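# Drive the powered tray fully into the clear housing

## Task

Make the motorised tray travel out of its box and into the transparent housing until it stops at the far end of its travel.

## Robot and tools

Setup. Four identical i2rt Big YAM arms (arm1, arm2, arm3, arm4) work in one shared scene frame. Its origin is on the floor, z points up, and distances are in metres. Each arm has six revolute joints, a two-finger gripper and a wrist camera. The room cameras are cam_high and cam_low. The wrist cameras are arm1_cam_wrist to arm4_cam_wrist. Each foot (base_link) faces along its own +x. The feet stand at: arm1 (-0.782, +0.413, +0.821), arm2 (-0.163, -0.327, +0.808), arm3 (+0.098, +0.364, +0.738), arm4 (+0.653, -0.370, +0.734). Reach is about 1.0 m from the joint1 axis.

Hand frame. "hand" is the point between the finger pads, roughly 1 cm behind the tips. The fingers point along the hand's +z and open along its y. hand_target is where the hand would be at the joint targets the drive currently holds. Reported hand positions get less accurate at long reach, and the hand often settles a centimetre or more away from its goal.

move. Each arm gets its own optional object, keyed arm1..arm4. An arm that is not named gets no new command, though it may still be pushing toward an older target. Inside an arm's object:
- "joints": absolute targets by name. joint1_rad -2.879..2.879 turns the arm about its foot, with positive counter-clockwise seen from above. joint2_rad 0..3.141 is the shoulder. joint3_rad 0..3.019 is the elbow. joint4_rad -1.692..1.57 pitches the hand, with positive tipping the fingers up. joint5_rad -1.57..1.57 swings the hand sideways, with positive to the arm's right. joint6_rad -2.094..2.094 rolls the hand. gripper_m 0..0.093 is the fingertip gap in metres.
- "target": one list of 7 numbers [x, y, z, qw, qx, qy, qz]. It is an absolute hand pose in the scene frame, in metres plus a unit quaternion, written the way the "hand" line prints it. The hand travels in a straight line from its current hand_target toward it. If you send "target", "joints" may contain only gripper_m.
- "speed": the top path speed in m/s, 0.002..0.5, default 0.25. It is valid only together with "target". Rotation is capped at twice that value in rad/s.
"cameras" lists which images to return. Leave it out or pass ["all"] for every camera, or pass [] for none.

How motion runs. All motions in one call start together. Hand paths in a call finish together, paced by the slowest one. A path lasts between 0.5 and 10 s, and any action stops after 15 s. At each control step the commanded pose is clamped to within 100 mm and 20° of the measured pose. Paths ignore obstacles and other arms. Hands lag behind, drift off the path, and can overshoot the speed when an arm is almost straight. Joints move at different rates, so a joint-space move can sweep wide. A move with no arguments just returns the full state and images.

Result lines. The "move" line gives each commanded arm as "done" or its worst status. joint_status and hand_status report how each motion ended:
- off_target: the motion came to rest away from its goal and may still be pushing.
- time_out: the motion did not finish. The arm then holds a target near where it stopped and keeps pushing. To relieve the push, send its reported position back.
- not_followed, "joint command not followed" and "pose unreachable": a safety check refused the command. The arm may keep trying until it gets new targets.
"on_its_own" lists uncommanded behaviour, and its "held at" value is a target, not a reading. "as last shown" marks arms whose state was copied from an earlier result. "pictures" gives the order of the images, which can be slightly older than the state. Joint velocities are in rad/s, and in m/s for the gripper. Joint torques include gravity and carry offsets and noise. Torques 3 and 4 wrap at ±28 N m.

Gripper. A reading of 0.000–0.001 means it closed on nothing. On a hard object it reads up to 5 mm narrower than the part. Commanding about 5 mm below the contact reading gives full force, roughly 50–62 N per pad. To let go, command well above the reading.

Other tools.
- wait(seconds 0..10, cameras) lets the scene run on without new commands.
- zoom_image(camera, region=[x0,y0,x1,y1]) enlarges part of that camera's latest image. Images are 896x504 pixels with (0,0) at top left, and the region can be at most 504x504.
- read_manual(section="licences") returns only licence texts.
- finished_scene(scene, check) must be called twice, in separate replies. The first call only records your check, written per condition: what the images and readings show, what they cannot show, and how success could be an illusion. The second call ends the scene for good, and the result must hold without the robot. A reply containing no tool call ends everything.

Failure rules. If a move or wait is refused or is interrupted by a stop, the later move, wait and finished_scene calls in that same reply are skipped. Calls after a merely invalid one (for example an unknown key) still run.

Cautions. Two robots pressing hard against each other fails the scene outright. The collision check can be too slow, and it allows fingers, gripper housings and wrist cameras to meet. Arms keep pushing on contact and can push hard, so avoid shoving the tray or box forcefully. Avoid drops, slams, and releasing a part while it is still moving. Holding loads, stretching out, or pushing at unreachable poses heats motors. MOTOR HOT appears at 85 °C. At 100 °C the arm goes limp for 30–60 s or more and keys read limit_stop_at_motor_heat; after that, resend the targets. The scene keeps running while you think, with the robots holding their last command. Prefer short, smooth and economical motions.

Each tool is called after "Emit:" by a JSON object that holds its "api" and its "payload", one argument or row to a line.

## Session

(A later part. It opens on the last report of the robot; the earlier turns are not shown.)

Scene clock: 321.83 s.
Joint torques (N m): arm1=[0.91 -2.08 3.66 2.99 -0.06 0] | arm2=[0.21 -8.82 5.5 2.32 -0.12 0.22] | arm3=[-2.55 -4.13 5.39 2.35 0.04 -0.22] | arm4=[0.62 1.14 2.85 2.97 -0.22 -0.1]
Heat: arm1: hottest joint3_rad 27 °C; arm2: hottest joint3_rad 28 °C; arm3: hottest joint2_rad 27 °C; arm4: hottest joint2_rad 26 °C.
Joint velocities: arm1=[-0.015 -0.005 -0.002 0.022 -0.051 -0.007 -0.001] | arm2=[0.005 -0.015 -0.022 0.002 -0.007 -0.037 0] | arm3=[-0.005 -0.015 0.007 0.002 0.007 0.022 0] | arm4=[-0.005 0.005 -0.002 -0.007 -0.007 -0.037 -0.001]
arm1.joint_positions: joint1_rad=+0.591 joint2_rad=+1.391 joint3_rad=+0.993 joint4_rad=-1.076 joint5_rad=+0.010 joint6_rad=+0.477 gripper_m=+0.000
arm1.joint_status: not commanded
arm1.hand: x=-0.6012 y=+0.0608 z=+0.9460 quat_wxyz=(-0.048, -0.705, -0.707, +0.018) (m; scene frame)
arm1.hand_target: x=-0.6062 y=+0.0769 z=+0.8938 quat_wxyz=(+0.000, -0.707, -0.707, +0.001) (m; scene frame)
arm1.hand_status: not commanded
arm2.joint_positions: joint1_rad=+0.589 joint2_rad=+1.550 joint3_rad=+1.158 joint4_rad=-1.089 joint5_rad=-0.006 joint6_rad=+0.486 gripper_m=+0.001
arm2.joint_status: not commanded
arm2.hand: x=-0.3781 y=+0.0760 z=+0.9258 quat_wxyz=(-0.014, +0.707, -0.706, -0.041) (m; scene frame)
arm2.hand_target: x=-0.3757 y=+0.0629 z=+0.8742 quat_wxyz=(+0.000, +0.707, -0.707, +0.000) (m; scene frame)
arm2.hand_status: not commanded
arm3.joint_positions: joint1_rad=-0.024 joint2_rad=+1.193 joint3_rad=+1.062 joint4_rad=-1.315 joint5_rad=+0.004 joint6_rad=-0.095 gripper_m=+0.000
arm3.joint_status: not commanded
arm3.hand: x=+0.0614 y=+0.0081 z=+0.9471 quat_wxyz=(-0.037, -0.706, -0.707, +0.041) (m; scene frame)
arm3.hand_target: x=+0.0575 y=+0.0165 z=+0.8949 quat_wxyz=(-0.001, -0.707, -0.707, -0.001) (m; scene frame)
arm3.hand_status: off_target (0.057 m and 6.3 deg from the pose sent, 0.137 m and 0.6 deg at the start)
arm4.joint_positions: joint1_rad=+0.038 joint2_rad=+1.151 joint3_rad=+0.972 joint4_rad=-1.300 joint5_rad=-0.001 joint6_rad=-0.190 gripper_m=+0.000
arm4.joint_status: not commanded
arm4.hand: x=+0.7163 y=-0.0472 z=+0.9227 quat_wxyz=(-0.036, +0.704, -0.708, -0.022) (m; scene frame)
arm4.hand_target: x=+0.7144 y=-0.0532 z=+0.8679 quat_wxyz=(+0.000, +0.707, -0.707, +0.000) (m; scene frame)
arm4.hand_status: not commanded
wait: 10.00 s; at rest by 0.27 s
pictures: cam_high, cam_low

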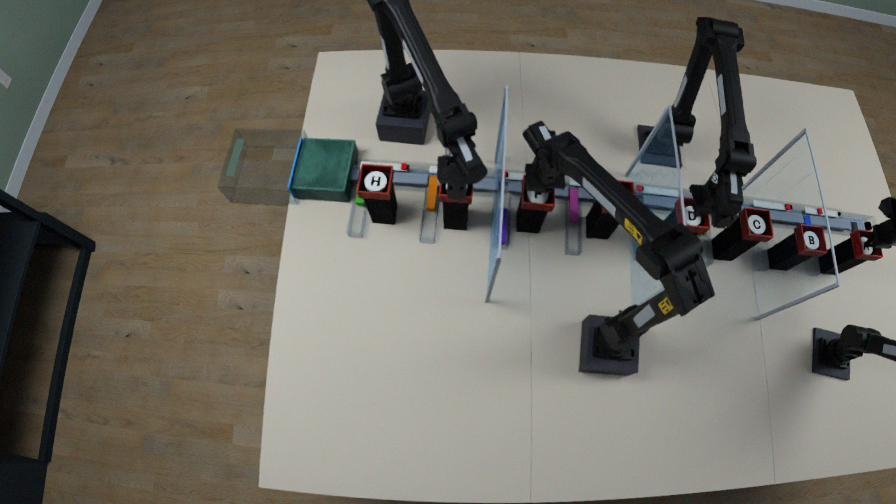

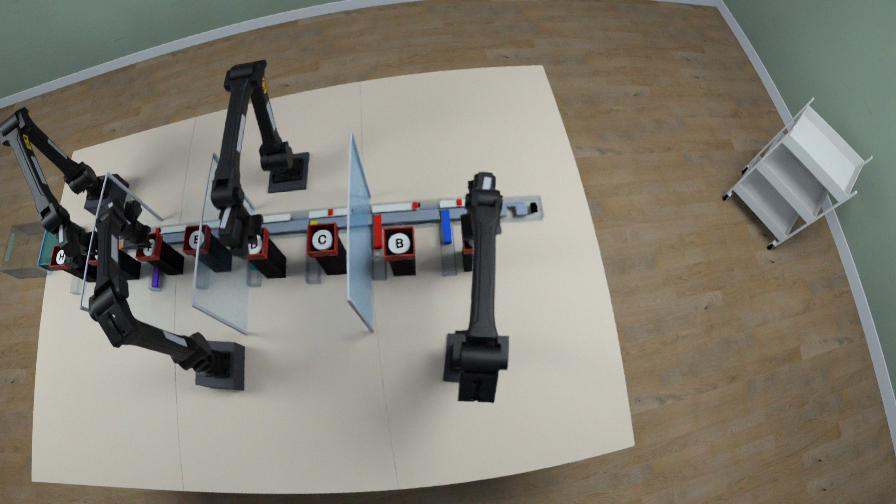

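Emit:
{"api": "wait", "payload": {
  "seconds": 10,
  "cameras": []
}}

Emit:
{"api": "wait", "payload": {
  "seconds": 10,
  "cameras": []
}}

Emit:
{"api": "wait", "payload": {
  "seconds": 10,
  "cameras": []
}}

Emit:
{"api": "wait", "payload": {
  "seconds": 10,
  "cameras": []
}}

Emit:
{"api": "wait", "payload": {
  "seconds": 10,
  "cameras": []
}}

Emit:
{"api": "wait", "payload": {
  "seconds": 10,
  "cameras": []
}}

Emit:
{"api": "wait", "payload": {
  "seconds": 10,
  "cameras": ["cam_high", "cam_low"]
}}

Emit:
{"api": "zoom_image", "payload": {
  "camera": "cam_low",
  "region": [220, 190, 340, 300]
}}

Emit:
{"api": "zoom_image", "payload": {
  "camera": "cam_high",
  "region": [340, 150, 460, 250]
}}

Emit:
{"api": "zoom_image", "payload": {
  "camera": "cam_low",
  "region": [370, 180, 490, 310]
}}

Scene clock: 332.50 s.
Joint torques (N m): arm1=[0.91 -2.14 3.67 2.99 -0.05 -0.01] | arm2=[0.03 -9.11 5.44 2.21 -0.13 0.21] | arm3=[-2.55 -4.19 5.42 2.36 0.04 -0.22] | arm4=[0.62 1.2 2.85 2.97 -0.22 -0.1]
Heat: arm1: hottest joint3_rad 27 °C; arm2: hottest joint3_rad 28 °C; arm3: hottest joint2_rad 27 °C; arm4: hottest joint2_rad 26 °C.
Joint velocities: arm1=[-0.015 0.005 0.002 -0.007 -0.037 -0.066 0] | arm2=[-0.005 -0.015 -0.012 -0.002 -0.022 -0.007 0] | arm3=[-0.005 -0.005 -0.017 0.007 0.007 0.125 0] | arm4=[-0.015 -0.005 0.007 -0.007 -0.022 -0.051 0]
arm1.joint_positions: joint1_rad=+0.591 joint2_rad=+1.391 joint3_rad=+0.993 joint4_rad=-1.076 joint5_rad=+0.010 joint6_rad=+0.477 gripper_m=+0.000
arm1.joint_status: not commanded
arm1.hand: x=-0.6012 y=+0.0608 z=+0.9460 quat_wxyz=(-0.048, -0.705, -0.707, +0.018) (m; scene frame)
arm1.hand_target: x=-0.6062 y=+0.0769 z=+0.8938 quat_wxyz=(+0.000, -0.707, -0.707, +0.001) (m; scene frame)
arm1.hand_status: not commanded
arm2.joint_positions: joint1_rad=+0.589 joint2_rad=+1.550 joint3_rad=+1.158 joint4_rad=-1.089 joint5_rad=-0.006 joint6_rad=+0.486 gripper_m=+0.001
arm2.joint_status: not commanded
arm2.hand: x=-0.3781 y=+0.0760 z=+0.9258 quat_wxyz=(-0.014, +0.707, -0.706, -0.041) (m; scene frame)
arm2.hand_target: x=-0.3757 y=+0.0629 z=+0.8742 quat_wxyz=(+0.000, +0.707, -0.707, +0.000) (m; scene frame)
arm2.hand_status: not commanded
arm3.joint_positions: joint1_rad=-0.024 joint2_rad=+1.193 joint3_rad=+1.062 joint4_rad=-1.315 joint5_rad=+0.004 joint6_rad=-0.095 gripper_m=+0.000
arm3.joint_status: not commanded
arm3.hand: x=+0.0614 y=+0.0081 z=+0.9471 quat_wxyz=(-0.037, -0.706, -0.707, +0.041) (m; scene frame)
arm3.hand_target: x=+0.0575 y=+0.0165 z=+0.8949 quat_wxyz=(-0.001, -0.707, -0.707, -0.001) (m; scene frame)
arm3.hand_status: off_target (0.057 m and 6.3 deg from the pose sent, 0.137 m and 0.6 deg at the start)
arm4.joint_positions: joint1_rad=+0.038 joint2_rad=+1.151 joint3_rad=+0.972 joint4_rad=-1.300 joint5_rad=-0.001 joint6_rad=-0.190 gripper_m=+0.000
arm4.joint_status: not commanded
arm4.hand: x=+0.7163 y=-0.0472 z=+0.9227 quat_wxyz=(-0.036, +0.704, -0.708, -0.022) (m; scene frame)
arm4.hand_target: x=+0.7144 y=-0.0532 z=+0.8679 quat_wxyz=(+0.000, +0.707, -0.707, +0.000) (m; scene frame)
arm4.hand_status: not commanded
wait: 10.00 s; at rest from the start
pictures: none
No camera images: "cameras" was empty.

Scene clock: 342.50 s.
Joint torques (N m): arm1=[0.91 -2.2 3.67 3 -0.07 -0.01] | arm2=[0.03 -8.59 5.53 2.28 -0.1 0.22] | arm3=[-2.55 -4.13 5.42 2.39 0.03 -0.23] | arm4=[0.56 1.14 2.85 2.97 -0.22 -0.1]
Heat: arm1: hottest joint3_rad 27 °C; arm2: hottest joint3_rad 28 °C; arm3: hottest joint2_rad 27 °C; arm4: hottest joint2_rad 26 °C.
Joint velocities: arm1=[-0.005 -0.005 0.007 0.002 -0.022 -0.022 0] | arm2=[-0.015 -0.015 0.022 -0.002 -0.007 0.007 0] | arm3=[-0.015 0.015 0.007 0.007 0.051 -0.081 0] | arm4=[-0.005 -0.005 -0.027 0.012 -0.007 -0.066 -0.002]
arm1.joint_positions: joint1_rad=+0.591 joint2_rad=+1.391 joint3_rad=+0.993 joint4_rad=-1.076 joint5_rad=+0.010 joint6_rad=+0.477 gripper_m=+0.000
arm1.joint_status: not commanded
arm1.hand: x=-0.6012 y=+0.0608 z=+0.9460 quat_wxyz=(-0.048, -0.705, -0.707, +0.018) (m; scene frame)
arm1.hand_target: x=-0.6062 y=+0.0769 z=+0.8938 quat_wxyz=(+0.000, -0.707, -0.707, +0.001) (m; scene frame)
arm1.hand_status: not commanded
arm2.joint_positions: joint1_rad=+0.589 joint2_rad=+1.550 joint3_rad=+1.158 joint4_rad=-1.089 joint5_rad=-0.006 joint6_rad=+0.486 gripper_m=+0.001
arm2.joint_status: not commanded
arm2.hand: x=-0.3781 y=+0.0760 z=+0.9258 quat_wxyz=(-0.014, +0.707, -0.706, -0.041) (m; scene frame)
arm2.hand_target: x=-0.3757 y=+0.0629 z=+0.8742 quat_wxyz=(+0.000, +0.707, -0.707, +0.000) (m; scene frame)
arm2.hand_status: not commanded
arm3.joint_positions: joint1_rad=-0.024 joint2_rad=+1.193 joint3_rad=+1.062 joint4_rad=-1.315 joint5_rad=+0.004 joint6_rad=-0.095 gripper_m=+0.000
arm3.joint_status: not commanded
arm3.hand: x=+0.0614 y=+0.0081 z=+0.9471 quat_wxyz=(-0.037, -0.706, -0.707, +0.041) (m; scene frame)
arm3.hand_target: x=+0.0575 y=+0.0165 z=+0.8949 quat_wxyz=(-0.001, -0.707, -0.707, -0.001) (m; scene frame)
arm3.hand_status: off_target (0.057 m and 6.3 deg from the pose sent, 0.137 m and 0.6 deg at the start)
arm4.joint_positions: joint1_rad=+0.038 joint2_rad=+1.151 joint3_rad=+0.972 joint4_rad=-1.300 joint5_rad=-0.001 joint6_rad=-0.190 gripper_m=+0.000
arm4.joint_status: not commanded
arm4.hand: x=+0.7163 y=-0.0472 z=+0.9227 quat_wxyz=(-0.036, +0.704, -0.708, -0.022) (m; scene frame)
arm4.hand_target: x=+0.7144 y=-0.0532 z=+0.8679 quat_wxyz=(+0.000, +0.707, -0.707, +0.000) (m; scene frame)
arm4.hand_status: not commanded
wait: 10.00 s; at rest by 0.27 s
pictures: none
No camera images: "cameras" was empty.

Scene clock: 352.50 s.
Joint torques (N m): arm1=[0.85 -1.96 3.66 2.97 -0.08 0] | arm2=[-0.44 -8.64 5.6 2.28 -0.13 0.2] | arm3=[-2.61 -4.07 5.37 2.36 0.04 -0.24] | arm4=[0.62 1.14 2.84 2.97 -0.22 -0.1]
Heat: arm1: hottest joint3_rad 27 °C; arm2: hottest joint3_rad 28 °C; arm3: hottest joint2_rad 27 °C; arm4: hottest joint2_rad 26 °C.
Joint velocities: arm1=[-0.005 0.005 0.002 0.002 0.007 0.037 0] | arm2=[-0.005 0.005 0.012 0.002 -0.051 -0.007 -0.001] | arm3=[-0.015 0.005 0.017 0.012 0.007 -0.037 -0.001] | arm4=[-0.005 0.005 0.002 0.002 -0.022 0.007 -0.001]
arm1.joint_positions: joint1_rad=+0.591 joint2_rad=+1.391 joint3_rad=+0.993 joint4_rad=-1.076 joint5_rad=+0.010 joint6_rad=+0.477 gripper_m=+0.000
arm1.joint_status: not commanded
arm1.hand: x=-0.6012 y=+0.0608 z=+0.9460 quat_wxyz=(-0.048, -0.705, -0.707, +0.018) (m; scene frame)
arm1.hand_target: x=-0.6062 y=+0.0769 z=+0.8938 quat_wxyz=(+0.000, -0.707, -0.707, +0.001) (m; scene frame)
arm1.hand_status: not commanded
arm2.joint_positions: joint1_rad=+0.589 joint2_rad=+1.550 joint3_rad=+1.158 joint4_rad=-1.089 joint5_rad=-0.006 joint6_rad=+0.486 gripper_m=+0.001
arm2.joint_status: not commanded
arm2.hand: x=-0.3781 y=+0.0760 z=+0.9258 quat_wxyz=(-0.014, +0.707, -0.706, -0.041) (m; scene frame)
arm2.hand_target: x=-0.3757 y=+0.0629 z=+0.8742 quat_wxyz=(+0.000, +0.707, -0.707, +0.000) (m; scene frame)
arm2.hand_status: not commanded
arm3.joint_positions: joint1_rad=-0.024 joint2_rad=+1.193 joint3_rad=+1.062 joint4_rad=-1.315 joint5_rad=+0.004 joint6_rad=-0.095 gripper_m=+0.000
arm3.joint_status: not commanded
arm3.hand: x=+0.0614 y=+0.0081 z=+0.9471 quat_wxyz=(-0.037, -0.706, -0.707, +0.041) (m; scene frame)
arm3.hand_target: x=+0.0575 y=+0.0165 z=+0.8949 quat_wxyz=(-0.001, -0.707, -0.707, -0.001) (m; scene frame)
arm3.hand_status: off_target (0.057 m and 6.3 deg from the pose sent, 0.137 m and 0.6 deg at the start)
arm4.joint_positions: joint1_rad=+0.038 joint2_rad=+1.151 joint3_rad=+0.972 joint4_rad=-1.300 joint5_rad=-0.001 joint6_rad=-0.190 gripper_m=+0.000
arm4.joint_status: not commanded
arm4.hand: x=+0.7163 y=-0.0472 z=+0.9227 quat_wxyz=(-0.036, +0.704, -0.708, -0.022) (m; scene frame)
arm4.hand_target: x=+0.7144 y=-0.0532 z=+0.8679 quat_wxyz=(+0.000, +0.707, -0.707, +0.000) (m; scene frame)
arm4.hand_status: not commanded
wait: 10.00 s; at rest by 0.27 s
pictures: none
No camera images: "cameras" was empty.

Scene clock: 362.50 s.
Joint torques (N m): arm1=[0.91 -2.02 3.66 2.99 -0.07 0] | arm2=[0.15 -8.47 5.49 2.29 -0.13 0.22] | arm3=[-2.49 -4.19 5.38 2.36 0.04 -0.23] | arm4=[0.56 1.14 2.84 2.99 -0.22 -0.1]
Heat: arm1: hottest joint3_rad 27 °C; arm2: hottest joint3_rad 28 °C; arm3: hottest joint2_rad 27 °C; arm4: hottest joint2_rad 26 °C.
Joint velocities: arm1=[-0.005 -0.005 0.007 0.002 -0.051 0.037 -0.001] | arm2=[-0.005 -0.005 0.007 0.007 0.022 -0.066 -0.001] | arm3=[-0.005 0.005 0.002 0.007 -0.022 0.022 0.001] | arm4=[-0.005 -0.005 0.007 -0.007 -0.051 0.037 0]
arm1.joint_positions: joint1_rad=+0.591 joint2_rad=+1.391 joint3_rad=+0.993 joint4_rad=-1.076 joint5_rad=+0.010 joint6_rad=+0.477 gripper_m=+0.000
arm1.joint_status: not commanded
arm1.hand: x=-0.6012 y=+0.0608 z=+0.9460 quat_wxyz=(-0.048, -0.705, -0.707, +0.018) (m; scene frame)
arm1.hand_target: x=-0.6062 y=+0.0769 z=+0.8938 quat_wxyz=(+0.000, -0.707, -0.707, +0.001) (m; scene frame)
arm1.hand_status: not commanded
arm2.joint_positions: joint1_rad=+0.589 joint2_rad=+1.550 joint3_rad=+1.158 joint4_rad=-1.089 joint5_rad=-0.006 joint6_rad=+0.486 gripper_m=+0.001
arm2.joint_status: not commanded
arm2.hand: x=-0.3781 y=+0.0760 z=+0.9258 quat_wxyz=(-0.014, +0.707, -0.706, -0.041) (m; scene frame)
arm2.hand_target: x=-0.3757 y=+0.0629 z=+0.8742 quat_wxyz=(+0.000, +0.707, -0.707, +0.000) (m; scene frame)
arm2.hand_status: not commanded
arm3.joint_positions: joint1_rad=-0.024 joint2_rad=+1.193 joint3_rad=+1.062 joint4_rad=-1.315 joint5_rad=+0.004 joint6_rad=-0.095 gripper_m=+0.000
arm3.joint_status: not commanded
arm3.hand: x=+0.0614 y=+0.0081 z=+0.9471 quat_wxyz=(-0.037, -0.706, -0.707, +0.041) (m; scene frame)
arm3.hand_target: x=+0.0575 y=+0.0165 z=+0.8949 quat_wxyz=(-0.001, -0.707, -0.707, -0.001) (m; scene frame)
arm3.hand_status: off_target (0.057 m and 6.3 deg from the pose sent, 0.137 m and 0.6 deg at the start)
arm4.joint_positions: joint1_rad=+0.038 joint2_rad=+1.151 joint3_rad=+0.972 joint4_rad=-1.300 joint5_rad=-0.001 joint6_rad=-0.190 gripper_m=+0.000
arm4.joint_status: not commanded
arm4.hand: x=+0.7163 y=-0.0472 z=+0.9227 quat_wxyz=(-0.036, +0.704, -0.708, -0.022) (m; scene frame)
arm4.hand_target: x=+0.7144 y=-0.0532 z=+0.8679 quat_wxyz=(+0.000, +0.707, -0.707, +0.000) (m; scene frame)
arm4.hand_status: not commanded
wait: 10.00 s; at rest by 0.27 s
pictures: none
No camera images: "cameras" was empty.

Scene clock: 372.50 s.
Joint torques (N m): arm1=[0.85 -2.02 3.69 3 -0.06 0] | arm2=[-0.15 -8.29 5.45 2.13 -0.11 0.21] | arm3=[-2.55 -4.25 5.39 2.37 0.03 -0.23] | arm4=[0.56 1.14 2.85 2.97 -0.22 -0.1]
Heat: arm1: hottest joint3_rad 27 °C; arm2: hottest joint3_rad 28 °C; arm3: hottest joint2_rad 27 °C; arm4: hottest joint2_rad 26 °C.
Joint velocities: arm1=[-0.015 -0.005 -0.002 -0.027 0.081 -0.037 -0.001] | arm2=[-0.005 0.005 -0.012 -0.007 -0.007 0.037 0] | arm3=[-0.005 0.005 -0.002 -0.007 0.051 -0.022 -0.001] | arm4=[-0.005 -0.015 -0.012 -0.012 -0.037 -0.007 0]
arm1.joint_positions: joint1_rad=+0.591 joint2_rad=+1.391 joint3_rad=+0.993 joint4_rad=-1.076 joint5_rad=+0.010 joint6_rad=+0.477 gripper_m=+0.000
arm1.joint_status: not commanded
arm1.hand: x=-0.6012 y=+0.0608 z=+0.9460 quat_wxyz=(-0.048, -0.705, -0.707, +0.018) (m; scene frame)
arm1.hand_target: x=-0.6062 y=+0.0769 z=+0.8938 quat_wxyz=(+0.000, -0.707, -0.707, +0.001) (m; scene frame)
arm1.hand_status: not commanded
arm2.joint_positions: joint1_rad=+0.589 joint2_rad=+1.550 joint3_rad=+1.158 joint4_rad=-1.089 joint5_rad=-0.006 joint6_rad=+0.486 gripper_m=+0.001
arm2.joint_status: not commanded
arm2.hand: x=-0.3781 y=+0.0760 z=+0.9258 quat_wxyz=(-0.014, +0.707, -0.706, -0.041) (m; scene frame)
arm2.hand_target: x=-0.3757 y=+0.0629 z=+0.8742 quat_wxyz=(+0.000, +0.707, -0.707, +0.000) (m; scene frame)
arm2.hand_status: not commanded
arm3.joint_positions: joint1_rad=-0.024 joint2_rad=+1.193 joint3_rad=+1.062 joint4_rad=-1.315 joint5_rad=+0.004 joint6_rad=-0.095 gripper_m=+0.000
arm3.joint_status: not commanded
arm3.hand: x=+0.0614 y=+0.0081 z=+0.9471 quat_wxyz=(-0.037, -0.706, -0.707, +0.041) (m; scene frame)
arm3.hand_target: x=+0.0575 y=+0.0165 z=+0.8949 quat_wxyz=(-0.001, -0.707, -0.707, -0.001) (m; scene frame)
arm3.hand_status: off_target (0.057 m and 6.3 deg from the pose sent, 0.137 m and 0.6 deg at the start)
arm4.joint_positions: joint1_rad=+0.038 joint2_rad=+1.151 joint3_rad=+0.972 joint4_rad=-1.300 joint5_rad=-0.001 joint6_rad=-0.190 gripper_m=+0.000
arm4.joint_status: not commanded
arm4.hand: x=+0.7163 y=-0.0472 z=+0.9227 quat_wxyz=(-0.036, +0.704, -0.708, -0.022) (m; scene frame)
arm4.hand_target: x=+0.7144 y=-0.0532 z=+0.8679 quat_wxyz=(+0.000, +0.707, -0.707, +0.000) (m; scene frame)
arm4.hand_status: not commanded
wait: 10.00 s; at rest by 0.27 s
pictures: none
No camera images: "cameras" was empty.

Scene clock: 382.50 s.
Joint torques (N m): arm1=[0.79 -2.08 3.66 3 -0.07 -0.01] | arm2=[0.09 -8.53 5.56 2.22 -0.09 0.21] | arm3=[-2.61 -4.19 5.41 2.4 0.04 -0.24] | arm4=[0.56 1.2 2.85 2.97 -0.22 -0.1]
Heat: arm1: hottest joint3_rad 27 °C; arm2: hottest joint3_rad 28 °C; arm3: hottest joint2_rad 27 °C; arm4: hottest joint2_rad 26 °C.
Joint velocities: arm1=[-0.024 -0.015 0.012 0.007 -0.007 -0.007 -0.001] | arm2=[0.005 -0.005 -0.027 -0.007 -0.037 -0.037 -0.002] | arm3=[-0.015 -0.005 0.012 0.012 -0.139 0.066 0] | arm4=[-0.005 -0.005 -0.002 -0.017 -0.007 -0.007 -0.001]
arm1.joint_positions: joint1_rad=+0.591 joint2_rad=+1.391 joint3_rad=+0.993 joint4_rad=-1.076 joint5_rad=+0.010 joint6_rad=+0.477 gripper_m=+0.000
arm1.joint_status: not commanded
arm1.hand: x=-0.6012 y=+0.0608 z=+0.9460 quat_wxyz=(-0.048, -0.705, -0.707, +0.018) (m; scene frame)
arm1.hand_target: x=-0.6062 y=+0.0769 z=+0.8938 quat_wxyz=(+0.000, -0.707, -0.707, +0.001) (m; scene frame)
arm1.hand_status: not commanded
arm2.joint_positions: joint1_rad=+0.589 joint2_rad=+1.550 joint3_rad=+1.158 joint4_rad=-1.089 joint5_rad=-0.006 joint6_rad=+0.486 gripper_m=+0.001
arm2.joint_status: not commanded
arm2.hand: x=-0.3781 y=+0.0760 z=+0.9258 quat_wxyz=(-0.014, +0.707, -0.706, -0.041) (m; scene frame)
arm2.hand_target: x=-0.3757 y=+0.0629 z=+0.8742 quat_wxyz=(+0.000, +0.707, -0.707, +0.000) (m; scene frame)
arm2.hand_status: not commanded
arm3.joint_positions: joint1_rad=-0.024 joint2_rad=+1.193 joint3_rad=+1.062 joint4_rad=-1.315 joint5_rad=+0.004 joint6_rad=-0.095 gripper_m=+0.000
arm3.joint_status: not commanded
arm3.hand: x=+0.0614 y=+0.0081 z=+0.9471 quat_wxyz=(-0.037, -0.706, -0.707, +0.041) (m; scene frame)
arm3.hand_target: x=+0.0575 y=+0.0165 z=+0.8949 quat_wxyz=(-0.001, -0.707, -0.707, -0.001) (m; scene frame)
arm3.hand_status: off_target (0.057 m and 6.3 deg from the pose sent, 0.137 m and 0.6 deg at the start)
arm4.joint_positions: joint1_rad=+0.038 joint2_rad=+1.151 joint3_rad=+0.972 joint4_rad=-1.300 joint5_rad=-0.001 joint6_rad=-0.190 gripper_m=+0.000
arm4.joint_status: not commanded
arm4.hand: x=+0.7163 y=-0.0472 z=+0.9227 quat_wxyz=(-0.036, +0.704, -0.708, -0.022) (m; scene frame)
arm4.hand_target: x=+0.7144 y=-0.0532 z=+0.8679 quat_wxyz=(+0.000, +0.707, -0.707, +0.000) (m; scene frame)
arm4.hand_status: not commanded
wait: 10.00 s; at rest by 0.27 s
pictures: none
No camera images: "cameras" was empty.

Scene clock: 392.50 s.
Joint torques (N m): arm1=[0.85 -2.08 3.67 2.97 -0.06 0] | arm2=[-0.03 -8.53 5.52 2.18 -0.11 0.2] | arm3=[-2.55 -4.25 5.38 2.36 0.03 -0.23] | arm4=[0.56 1.14 2.85 2.97 -0.22 -0.11]
Heat: arm1: hottest joint3_rad 27 °C; arm2: hottest joint3_rad 28 °C; arm3: hottest joint2_rad 27 °C; arm4: hottest joint2_rad 26 °C.
Joint velocities: arm1=[-0.015 -0.015 0.002 0.012 -0.022 -0.007 -0.001] | arm2=[-0.015 0.005 -0.012 -0.017 0.022 -0.007 0] | arm3=[-0.015 -0.005 0.002 -0.002 -0.051 0.037 0] | arm4=[0.005 -0.015 0.002 0.007 0.095 -0.066 0]
arm1.joint_positions: joint1_rad=+0.591 joint2_rad=+1.391 joint3_rad=+0.993 joint4_rad=-1.076 joint5_rad=+0.010 joint6_rad=+0.477 gripper_m=+0.000
arm1.joint_status: not commanded
arm1.hand: x=-0.6012 y=+0.0608 z=+0.9460 quat_wxyz=(-0.048, -0.705, -0.707, +0.018) (m; scene frame)
arm1.hand_target: x=-0.6062 y=+0.0769 z=+0.8938 quat_wxyz=(+0.000, -0.707, -0.707, +0.001) (m; scene frame)
arm1.hand_status: not commanded
arm2.joint_positions: joint1_rad=+0.589 joint2_rad=+1.550 joint3_rad=+1.158 joint4_rad=-1.089 joint5_rad=-0.006 joint6_rad=+0.486 gripper_m=+0.001
arm2.joint_status: not commanded
arm2.hand: x=-0.3781 y=+0.0760 z=+0.9258 quat_wxyz=(-0.014, +0.707, -0.706, -0.041) (m; scene frame)
arm2.hand_target: x=-0.3757 y=+0.0629 z=+0.8742 quat_wxyz=(+0.000, +0.707, -0.707, +0.000) (m; scene frame)
arm2.hand_status: not commanded
arm3.joint_positions: joint1_rad=-0.024 joint2_rad=+1.193 joint3_rad=+1.062 joint4_rad=-1.315 joint5_rad=+0.004 joint6_rad=-0.095 gripper_m=+0.000
arm3.joint_status: not commanded
arm3.hand: x=+0.0614 y=+0.0081 z=+0.9471 quat_wxyz=(-0.037, -0.706, -0.707, +0.041) (m; scene frame)
arm3.hand_target: x=+0.0575 y=+0.0165 z=+0.8949 quat_wxyz=(-0.001, -0.707, -0.707, -0.001) (m; scene frame)
arm3.hand_status: off_target (0.057 m and 6.3 deg from the pose sent, 0.137 m and 0.6 deg at the start)
arm4.joint_positions: joint1_rad=+0.038 joint2_rad=+1.151 joint3_rad=+0.972 joint4_rad=-1.300 joint5_rad=-0.001 joint6_rad=-0.190 gripper_m=+0.000
arm4.joint_status: not commanded
arm4.hand: x=+0.7163 y=-0.0472 z=+0.9227 quat_wxyz=(-0.036, +0.704, -0.708, -0.022) (m; scene frame)
arm4.hand_target: x=+0.7144 y=-0.0532 z=+0.8679 quat_wxyz=(+0.000, +0.707, -0.707, +0.000) (m; scene frame)
arm4.hand_status: not commanded
wait: 10.00 s; at rest by 0.27 s
pictures: cam_high, cam_low

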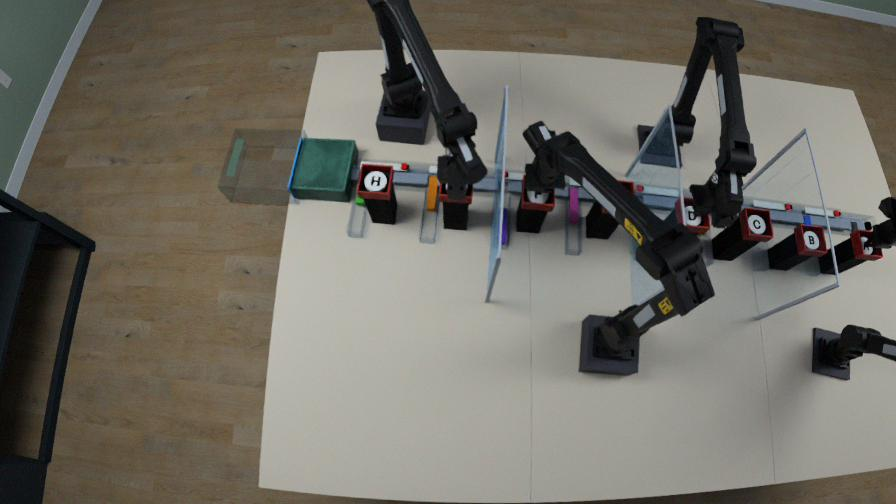

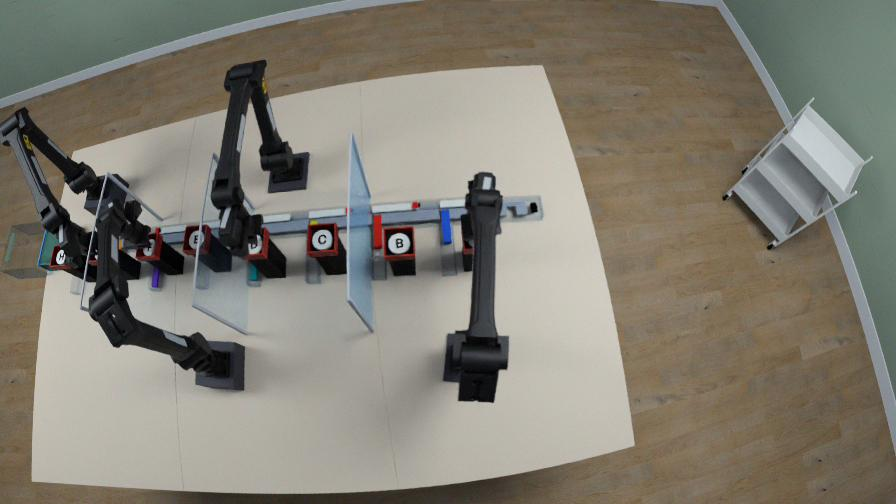

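Scaled by 4.200 from the camera's 896x504 image, which has a finer 1280x720 frame.

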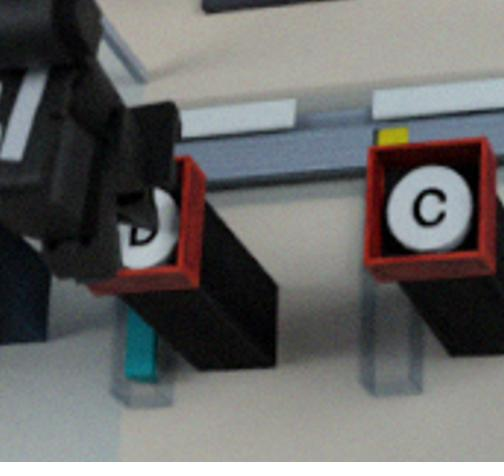

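Scaled by 4.200 from the camera's 896x504 image, which has a finer 1280x720 frame.

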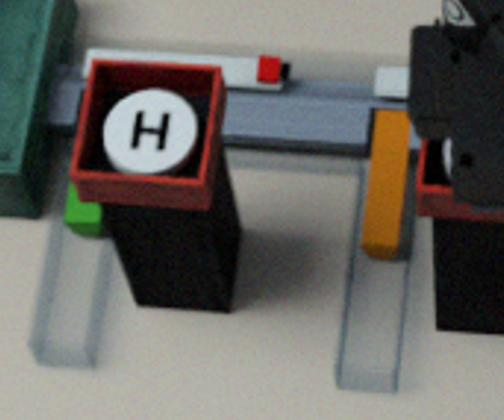

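Scaled by 3.877 from the camera's 896x504 image, which has a finer 1280x720 frame.

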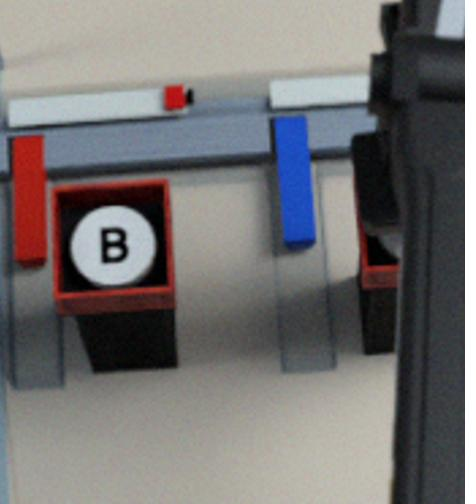

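Emit:
{"api": "wait", "payload": {
  "seconds": 10,
  "cameras": ["cam_high", "cam_low", "arm1_cam_wrist", "arm4_cam_wrist"]
}}

Emit:
{"api": "zoom_image", "payload": {
  "camera": "cam_high",
  "region": [340, 150, 460, 250]
}}

Emit:
{"api": "zoom_image", "payload": {
  "camera": "cam_low",
  "region": [370, 180, 490, 310]
}}

Emit:
{"api": "zoom_image", "payload": {
  "camera": "cam_low",
  "region": [220, 190, 340, 300]
}}

Emit:
{"api": "zoom_image", "payload": {
  "camera": "cam_high",
  "region": [700, 170, 850, 290]
}}

Scene clock: 402.70 s.
Joint torques (N m): arm1=[0.73 -2.32 3.71 3.03 -0.07 0] | arm2=[0.21 -8.64 5.65 2.25 -0.12 0.2] | arm3=[-2.49 -4.13 5.38 2.33 0.04 -0.23] | arm4=[0.56 1.14 2.85 2.99 -0.22 -0.1]
Heat: arm1: hottest joint3_rad 27 °C; arm2: hottest joint3_rad 28 °C; arm3: hottest joint2_rad 27 °C; arm4: hottest joint2_rad 26 °C.
Joint velocities: arm1=[-0.005 -0.005 -0.002 -0.007 -0.095 0.022 0] | arm2=[-0.015 0.005 -0.022 0.022 0.037 -0.007 0.001] | arm3=[0.005 -0.005 -0.007 0.012 -0.066 0.051 0] | arm4=[-0.005 0.005 0.007 -0.017 -0.051 -0.022 0]
arm1.joint_positions: joint1_rad=+0.591 joint2_rad=+1.391 joint3_rad=+0.993 joint4_rad=-1.076 joint5_rad=+0.010 joint6_rad=+0.477 gripper_m=+0.000
arm1.joint_status: not commanded
arm1.hand: x=-0.6012 y=+0.0608 z=+0.9460 quat_wxyz=(-0.048, -0.705, -0.707, +0.018) (m; scene frame)
arm1.hand_target: x=-0.6062 y=+0.0769 z=+0.8938 quat_wxyz=(+0.000, -0.707, -0.707, +0.001) (m; scene frame)
arm1.hand_status: not commanded
arm2.joint_positions: joint1_rad=+0.589 joint2_rad=+1.550 joint3_rad=+1.158 joint4_rad=-1.089 joint5_rad=-0.006 joint6_rad=+0.486 gripper_m=+0.001
arm2.joint_status: not commanded
arm2.hand: x=-0.3781 y=+0.0760 z=+0.9258 quat_wxyz=(-0.014, +0.707, -0.706, -0.041) (m; scene frame)
arm2.hand_target: x=-0.3757 y=+0.0629 z=+0.8742 quat_wxyz=(+0.000, +0.707, -0.707, +0.000) (m; scene frame)
arm2.hand_status: not commanded
arm3.joint_positions: joint1_rad=-0.024 joint2_rad=+1.193 joint3_rad=+1.062 joint4_rad=-1.315 joint5_rad=+0.004 joint6_rad=-0.095 gripper_m=+0.000
arm3.joint_status: not commanded
arm3.hand: x=+0.0614 y=+0.0081 z=+0.9471 quat_wxyz=(-0.037, -0.706, -0.707, +0.041) (m; scene frame)
arm3.hand_target: x=+0.0575 y=+0.0165 z=+0.8949 quat_wxyz=(-0.001, -0.707, -0.707, -0.001) (m; scene frame)
arm3.hand_status: off_target (0.057 m and 6.3 deg from the pose sent, 0.137 m and 0.6 deg at the start)
arm4.joint_positions: joint1_rad=+0.038 joint2_rad=+1.151 joint3_rad=+0.972 joint4_rad=-1.300 joint5_rad=-0.001 joint6_rad=-0.190 gripper_m=+0.000
arm4.joint_status: not commanded
arm4.hand: x=+0.7163 y=-0.0472 z=+0.9227 quat_wxyz=(-0.036, +0.704, -0.708, -0.022) (m; scene frame)
arm4.hand_target: x=+0.7144 y=-0.0532 z=+0.8679 quat_wxyz=(+0.000, +0.707, -0.707, +0.000) (m; scene frame)
arm4.hand_status: not commanded
wait: 10.00 s; at rest by 0.07 s
pictures: arm1_cam_wrist, arm4_cam_wrist, cam_high, cam_low
camera_calibration:
arm1_cam_wrist: T_world_to_cam=[[-0.998234, -0.00886574, -0.0587362, -0.543456], [-0.0386744, 0.847519, 0.529354, -0.573999], [0.045087, 0.53069, -0.846366, 0.916446], [0, 0, 0, 1]] pos_world=[-0.606016, -0.00469195, 1.04758]
arm4_cam_wrist: T_world_to_cam=[[0.999526, -0.0045185, 0.0304547, -0.745794], [-0.0197731, -0.85242, 0.522483, -0.50372], [0.0235993, -0.522838, -0.852105, 0.869213], [0, 0, 0, 1]] pos_world=[0.714967, 0.0217065, 1.02656]

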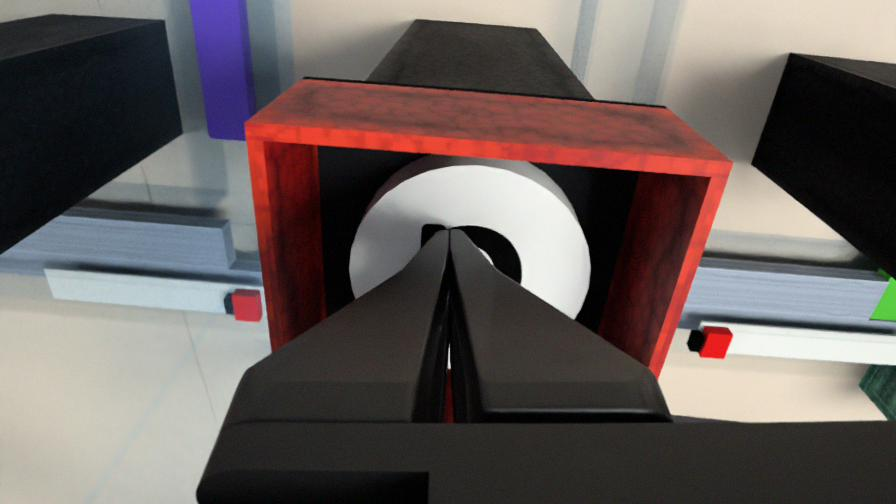

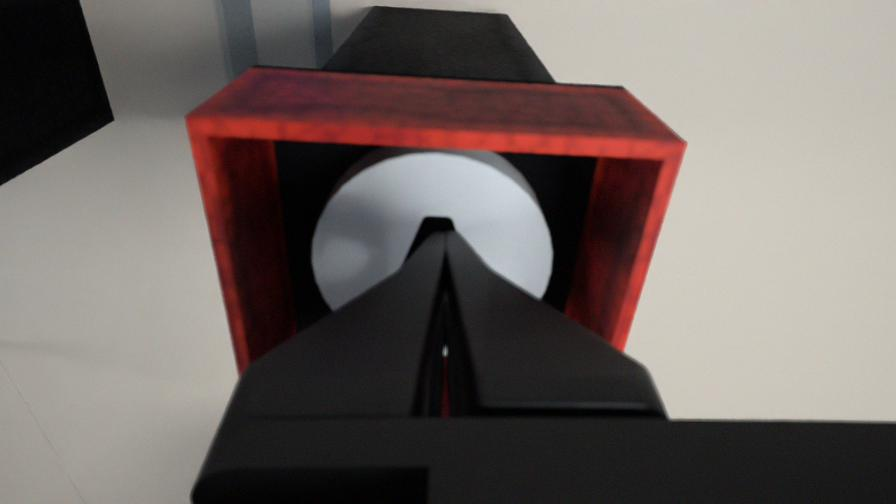

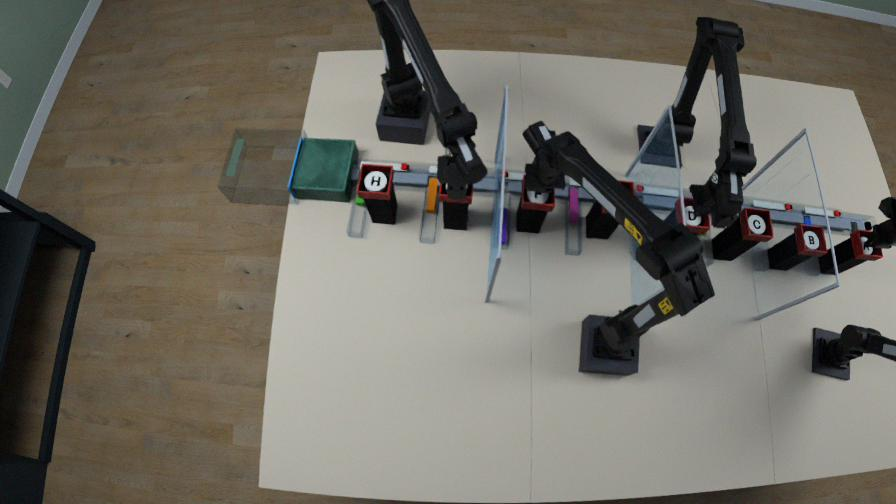

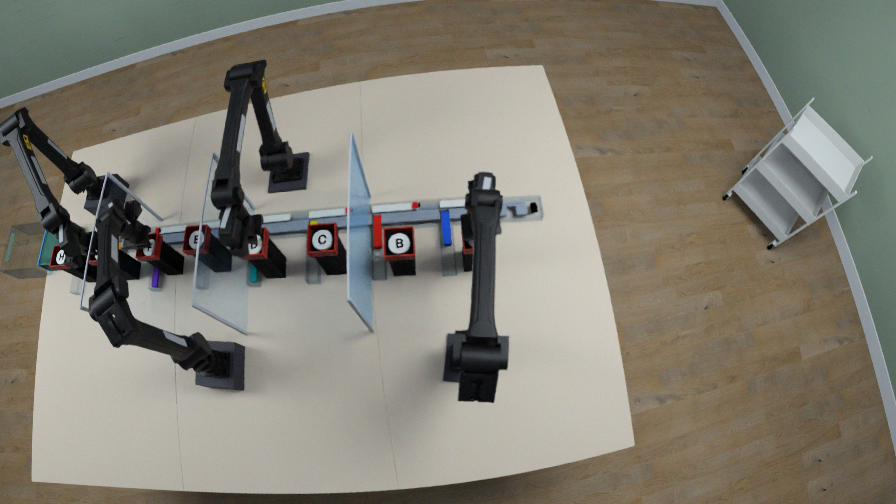

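Scaled by 4.200 from the camera's 896x504 image, which has a finer 1280x720 frame.

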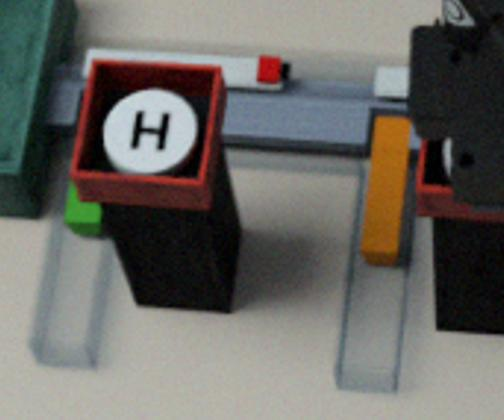

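Scaled by 3.877 from the camera's 896x504 image, which has a finer 1280x720 frame.

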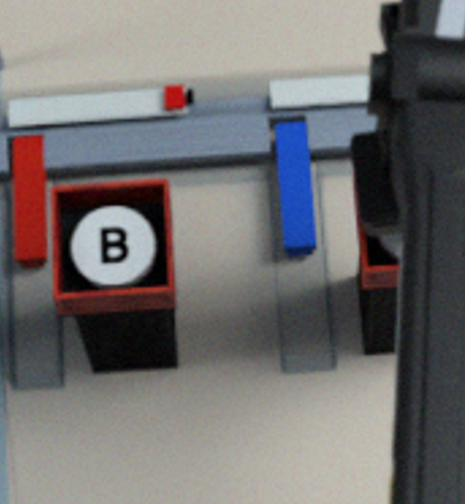

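Scaled by 4.200 from the camera's 896x504 image, which has a finer 1280x720 frame.

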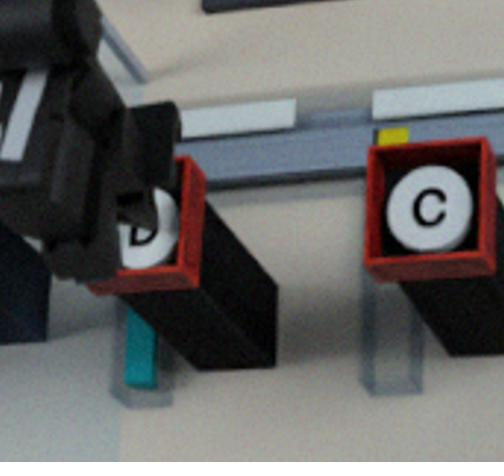

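Scaled by 3.360 from the camera's 896x504 image, which has a finer 1280x720 frame.

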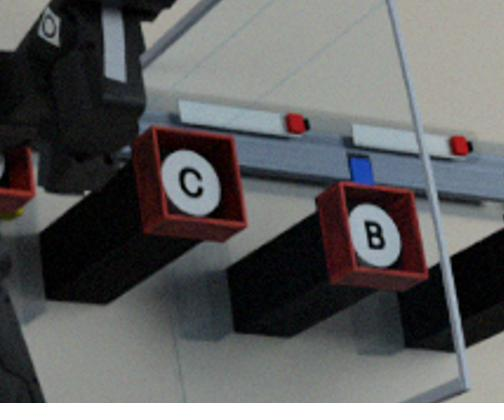

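Emit:
{"api": "wait", "payload": {
  "seconds": 10,
  "cameras": []
}}

Scene clock: 413.37 s.
Joint torques (N m): arm1=[1.08 -2.14 3.64 2.97 -0.06 0] | arm2=[0.15 -8.76 5.56 2.13 -0.13 0.18] | arm3=[-2.61 -4.07 5.37 2.39 0.04 -0.23] | arm4=[0.56 1.14 2.85 2.97 -0.22 -0.11]
Heat: arm1: hottest joint3_rad 27 °C; arm2: hottest joint3_rad 28 °C; arm3: hottest joint2_rad 27 °C; arm4: hottest joint2_rad 26 °C.
Joint velocities: arm1=[-0.015 0.005 -0.012 0.007 -0.022 -0.066 -0.002] | arm2=[-0.005 0.005 0.002 -0.012 -0.081 -0.066 0] | arm3=[-0.024 -0.005 0.017 -0.002 -0.051 -0.066 0] | arm4=[-0.015 -0.015 0.002 -0.012 0.022 -0.007 0]
arm1.joint_positions: joint1_rad=+0.591 joint2_rad=+1.391 joint3_rad=+0.993 joint4_rad=-1.076 joint5_rad=+0.010 joint6_rad=+0.477 gripper_m=+0.000
arm1.joint_status: not commanded
arm1.hand: x=-0.6012 y=+0.0608 z=+0.9460 quat_wxyz=(-0.048, -0.705, -0.707, +0.018) (m; scene frame)
arm1.hand_target: x=-0.6062 y=+0.0769 z=+0.8938 quat_wxyz=(+0.000, -0.707, -0.707, +0.001) (m; scene frame)
arm1.hand_status: not commanded
arm2.joint_positions: joint1_rad=+0.589 joint2_rad=+1.550 joint3_rad=+1.158 joint4_rad=-1.089 joint5_rad=-0.006 joint6_rad=+0.486 gripper_m=+0.001
arm2.joint_status: not commanded
arm2.hand: x=-0.3781 y=+0.0760 z=+0.9258 quat_wxyz=(-0.014, +0.707, -0.706, -0.041) (m; scene frame)
arm2.hand_target: x=-0.3757 y=+0.0629 z=+0.8742 quat_wxyz=(+0.000, +0.707, -0.707, +0.000) (m; scene frame)
arm2.hand_status: not commanded
arm3.joint_positions: joint1_rad=-0.024 joint2_rad=+1.193 joint3_rad=+1.062 joint4_rad=-1.315 joint5_rad=+0.004 joint6_rad=-0.095 gripper_m=+0.000
arm3.joint_status: not commanded
arm3.hand: x=+0.0614 y=+0.0081 z=+0.9471 quat_wxyz=(-0.037, -0.706, -0.707, +0.041) (m; scene frame)
arm3.hand_target: x=+0.0575 y=+0.0165 z=+0.8949 quat_wxyz=(-0.001, -0.707, -0.707, -0.001) (m; scene frame)
arm3.hand_status: off_target (0.057 m and 6.3 deg from the pose sent, 0.137 m and 0.6 deg at the start)
arm4.joint_positions: joint1_rad=+0.038 joint2_rad=+1.151 joint3_rad=+0.972 joint4_rad=-1.300 joint5_rad=-0.001 joint6_rad=-0.190 gripper_m=+0.000
arm4.joint_status: not commanded
arm4.hand: x=+0.7163 y=-0.0472 z=+0.9227 quat_wxyz=(-0.036, +0.704, -0.708, -0.022) (m; scene frame)
arm4.hand_target: x=+0.7144 y=-0.0532 z=+0.8679 quat_wxyz=(+0.000, +0.707, -0.707, +0.000) (m; scene frame)
arm4.hand_status: not commanded
wait: 10.00 s; at rest from the start
pictures: none
No camera images: "cameras" was empty.

Emit:
{"api": "wait", "payload": {
  "seconds": 10,
  "cameras": []
}}

Emit:
{"api": "wait", "payload": {
  "seconds": 10,
  "cameras": []
}}

Emit:
{"api": "wait", "payload": {
  "seconds": 10,
  "cameras": ["cam_high", "cam_low"]
}}

Scene clock: 423.43 s.
Joint torques (N m): arm1=[0.91 -2.26 3.69 2.99 -0.06 0.01] | arm2=[0.09 -8.64 5.64 2.24 -0.13 0.19] | arm3=[-2.55 -4.19 5.39 2.39 0.03 -0.23] | arm4=[0.62 1.2 2.84 2.99 -0.22 -0.1]
Heat: arm1: hottest joint3_rad 27 °C; arm2: hottest joint3_rad 28 °C; arm3: hottest joint2_rad 27 °C; arm4: hottest joint2_rad 26 °C.
Joint velocities: arm1=[-0.015 -0.005 -0.017 -0.012 -0.081 -0.037 -0.001] | arm2=[-0.005 -0.005 0.007 0.002 0.022 0.022 0.001] | arm3=[0.005 -0.005 0.007 0.012 0.037 -0.051 -0.001] | arm4=[-0.005 0.005 -0.002 -0.002 0.037 0.007 0.001]
arm1.joint_positions: joint1_rad=+0.591 joint2_rad=+1.391 joint3_rad=+0.993 joint4_rad=-1.076 joint5_rad=+0.010 joint6_rad=+0.477 gripper_m=+0.000
arm1.joint_status: not commanded
arm1.hand: x=-0.6012 y=+0.0608 z=+0.9460 quat_wxyz=(-0.048, -0.705, -0.707, +0.018) (m; scene frame)
arm1.hand_target: x=-0.6062 y=+0.0769 z=+0.8938 quat_wxyz=(+0.000, -0.707, -0.707, +0.001) (m; scene frame)
arm1.hand_status: not commanded
arm2.joint_positions: joint1_rad=+0.589 joint2_rad=+1.550 joint3_rad=+1.158 joint4_rad=-1.089 joint5_rad=-0.006 joint6_rad=+0.486 gripper_m=+0.001
arm2.joint_status: not commanded
arm2.hand: x=-0.3781 y=+0.0760 z=+0.9258 quat_wxyz=(-0.014, +0.707, -0.706, -0.041) (m; scene frame)
arm2.hand_target: x=-0.3757 y=+0.0629 z=+0.8742 quat_wxyz=(+0.000, +0.707, -0.707, +0.000) (m; scene frame)
arm2.hand_status: not commanded
arm3.joint_positions: joint1_rad=-0.024 joint2_rad=+1.193 joint3_rad=+1.062 joint4_rad=-1.315 joint5_rad=+0.004 joint6_rad=-0.095 gripper_m=+0.000
arm3.joint_status: not commanded
arm3.hand: x=+0.0614 y=+0.0081 z=+0.9471 quat_wxyz=(-0.037, -0.706, -0.707, +0.041) (m; scene frame)
arm3.hand_target: x=+0.0575 y=+0.0165 z=+0.8949 quat_wxyz=(-0.001, -0.707, -0.707, -0.001) (m; scene frame)
arm3.hand_status: off_target (0.057 m and 6.3 deg from the pose sent, 0.137 m and 0.6 deg at the start)
arm4.joint_positions: joint1_rad=+0.038 joint2_rad=+1.151 joint3_rad=+0.972 joint4_rad=-1.300 joint5_rad=-0.001 joint6_rad=-0.190 gripper_m=+0.000
arm4.joint_status: not commanded
arm4.hand: x=+0.7163 y=-0.0472 z=+0.9227 quat_wxyz=(-0.036, +0.704, -0.708, -0.022) (m; scene frame)
arm4.hand_target: x=+0.7144 y=-0.0532 z=+0.8679 quat_wxyz=(+0.000, +0.707, -0.707, +0.000) (m; scene frame)
arm4.hand_status: not commanded
wait: 10.00 s; at rest by 0.20 s
pictures: none
No camera images: "cameras" was empty.

Scene clock: 433.43 s.
Joint torques (N m): arm1=[0.73 -2.02 3.67 3.03 -0.07 -0.01] | arm2=[0.21 -8.7 5.6 2.24 -0.1 0.19] | arm3=[-2.61 -4.13 5.41 2.37 0.04 -0.22] | arm4=[0.62 1.14 2.84 2.97 -0.22 -0.11]
Heat: arm1: hottest joint3_rad 27 °C; arm2: hottest joint3_rad 28 °C; arm3: hottest joint2_rad 27 °C; arm4: hottest joint2_rad 26 °C.
Joint velocities: arm1=[0.005 -0.024 -0.002 0.017 -0.022 -0.051 0] | arm2=[-0.005 -0.015 -0.007 -0.012 -0.022 -0.007 -0.001] | arm3=[-0.005 -0.015 -0.012 0.007 -0.022 -0.037 0] | arm4=[-0.005 0.005 -0.017 -0.017 0.037 -0.007 -0.001]
arm1.joint_positions: joint1_rad=+0.591 joint2_rad=+1.391 joint3_rad=+0.993 joint4_rad=-1.076 joint5_rad=+0.010 joint6_rad=+0.477 gripper_m=+0.000
arm1.joint_status: not commanded
arm1.hand: x=-0.6012 y=+0.0608 z=+0.9460 quat_wxyz=(-0.048, -0.705, -0.707, +0.018) (m; scene frame)
arm1.hand_target: x=-0.6062 y=+0.0769 z=+0.8938 quat_wxyz=(+0.000, -0.707, -0.707, +0.001) (m; scene frame)
arm1.hand_status: not commanded
arm2.joint_positions: joint1_rad=+0.589 joint2_rad=+1.550 joint3_rad=+1.158 joint4_rad=-1.089 joint5_rad=-0.006 joint6_rad=+0.486 gripper_m=+0.001
arm2.joint_status: not commanded
arm2.hand: x=-0.3781 y=+0.0760 z=+0.9258 quat_wxyz=(-0.014, +0.707, -0.706, -0.041) (m; scene frame)
arm2.hand_target: x=-0.3757 y=+0.0629 z=+0.8742 quat_wxyz=(+0.000, +0.707, -0.707, +0.000) (m; scene frame)
arm2.hand_status: not commanded
arm3.joint_positions: joint1_rad=-0.024 joint2_rad=+1.193 joint3_rad=+1.062 joint4_rad=-1.315 joint5_rad=+0.004 joint6_rad=-0.095 gripper_m=+0.000
arm3.joint_status: not commanded
arm3.hand: x=+0.0614 y=+0.0081 z=+0.9471 quat_wxyz=(-0.037, -0.706, -0.707, +0.041) (m; scene frame)
arm3.hand_target: x=+0.0575 y=+0.0165 z=+0.8949 quat_wxyz=(-0.001, -0.707, -0.707, -0.001) (m; scene frame)
arm3.hand_status: off_target (0.057 m and 6.3 deg from the pose sent, 0.137 m and 0.6 deg at the start)
arm4.joint_positions: joint1_rad=+0.038 joint2_rad=+1.151 joint3_rad=+0.972 joint4_rad=-1.300 joint5_rad=-0.001 joint6_rad=-0.190 gripper_m=+0.000
arm4.joint_status: not commanded
arm4.hand: x=+0.7163 y=-0.0472 z=+0.9227 quat_wxyz=(-0.036, +0.704, -0.708, -0.022) (m; scene frame)
arm4.hand_target: x=+0.7144 y=-0.0532 z=+0.8679 quat_wxyz=(+0.000, +0.707, -0.707, +0.000) (m; scene frame)
arm4.hand_status: not commanded
wait: 10.00 s; at rest by 0.27 s
pictures: none
No camera images: "cameras" was empty.

Scene clock: 443.43 s.
Joint torques (N m): arm1=[0.73 -2.2 3.63 3.02 -0.06 0] | arm2=[0.03 -8.76 5.49 2.13 -0.11 0.18] | arm3=[-2.67 -4.13 5.41 2.35 0.03 -0.22] | arm4=[0.56 1.14 2.85 2.99 -0.22 -0.1]
Heat: arm1: hottest joint3_rad 27 °C; arm2: hottest joint3_rad 28 °C; arm3: hottest joint2_rad 27 °C; arm4: hottest joint2_rad 26 °C.
Joint velocities: arm1=[-0.005 -0.015 -0.007 0.012 -0.022 0.022 0] | arm2=[-0.005 -0.015 -0.002 -0.012 -0.022 -0.022 0] | arm3=[-0.005 0.015 0.002 0.002 -0.022 -0.022 -0.001] | arm4=[-0.015 -0.005 -0.012 -0.002 -0.051 -0.066 0]
arm1.joint_positions: joint1_rad=+0.591 joint2_rad=+1.391 joint3_rad=+0.993 joint4_rad=-1.076 joint5_rad=+0.010 joint6_rad=+0.477 gripper_m=+0.000
arm1.joint_status: not commanded
arm1.hand: x=-0.6012 y=+0.0608 z=+0.9460 quat_wxyz=(-0.048, -0.705, -0.707, +0.018) (m; scene frame)
arm1.hand_target: x=-0.6062 y=+0.0769 z=+0.8938 quat_wxyz=(+0.000, -0.707, -0.707, +0.001) (m; scene frame)
arm1.hand_status: not commanded
arm2.joint_positions: joint1_rad=+0.589 joint2_rad=+1.550 joint3_rad=+1.158 joint4_rad=-1.089 joint5_rad=-0.006 joint6_rad=+0.486 gripper_m=+0.001
arm2.joint_status: not commanded
arm2.hand: x=-0.3781 y=+0.0760 z=+0.9258 quat_wxyz=(-0.014, +0.707, -0.706, -0.041) (m; scene frame)
arm2.hand_target: x=-0.3757 y=+0.0629 z=+0.8742 quat_wxyz=(+0.000, +0.707, -0.707, +0.000) (m; scene frame)
arm2.hand_status: not commanded
arm3.joint_positions: joint1_rad=-0.024 joint2_rad=+1.193 joint3_rad=+1.062 joint4_rad=-1.315 joint5_rad=+0.004 joint6_rad=-0.095 gripper_m=+0.000
arm3.joint_status: not commanded
arm3.hand: x=+0.0614 y=+0.0081 z=+0.9471 quat_wxyz=(-0.037, -0.706, -0.707, +0.041) (m; scene frame)
arm3.hand_target: x=+0.0575 y=+0.0165 z=+0.8949 quat_wxyz=(-0.001, -0.707, -0.707, -0.001) (m; scene frame)
arm3.hand_status: off_target (0.057 m and 6.3 deg from the pose sent, 0.137 m and 0.6 deg at the start)
arm4.joint_positions: joint1_rad=+0.038 joint2_rad=+1.151 joint3_rad=+0.972 joint4_rad=-1.300 joint5_rad=-0.001 joint6_rad=-0.190 gripper_m=+0.000
arm4.joint_status: not commanded
arm4.hand: x=+0.7163 y=-0.0472 z=+0.9227 quat_wxyz=(-0.036, +0.704, -0.708, -0.022) (m; scene frame)
arm4.hand_target: x=+0.7144 y=-0.0532 z=+0.8679 quat_wxyz=(+0.000, +0.707, -0.707, +0.000) (m; scene frame)
arm4.hand_status: not commanded
wait: 10.00 s; at rest by 0.27 s
pictures: cam_high, cam_low

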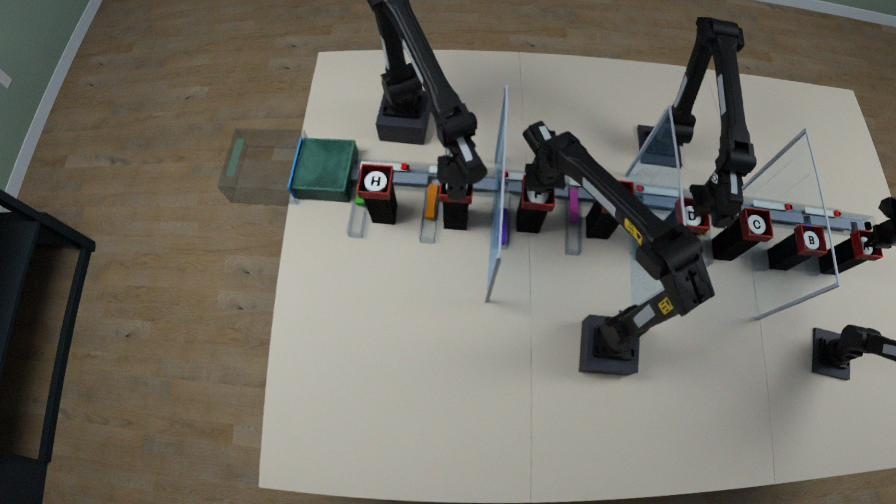

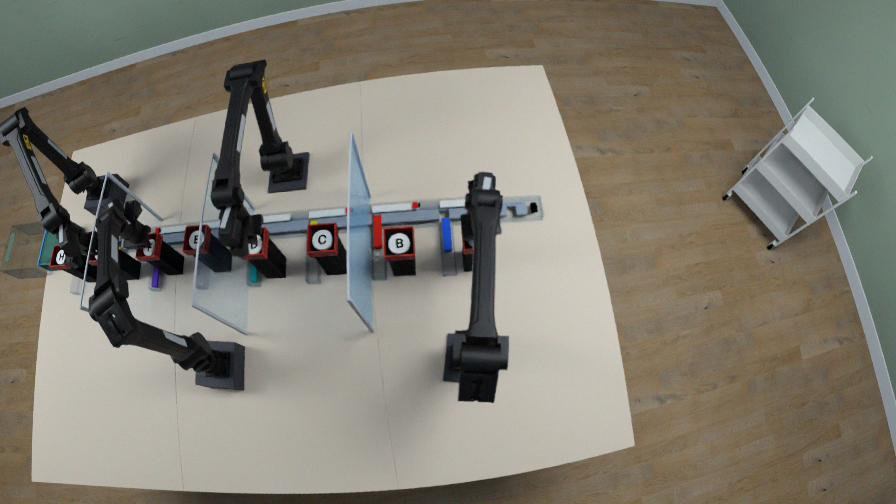

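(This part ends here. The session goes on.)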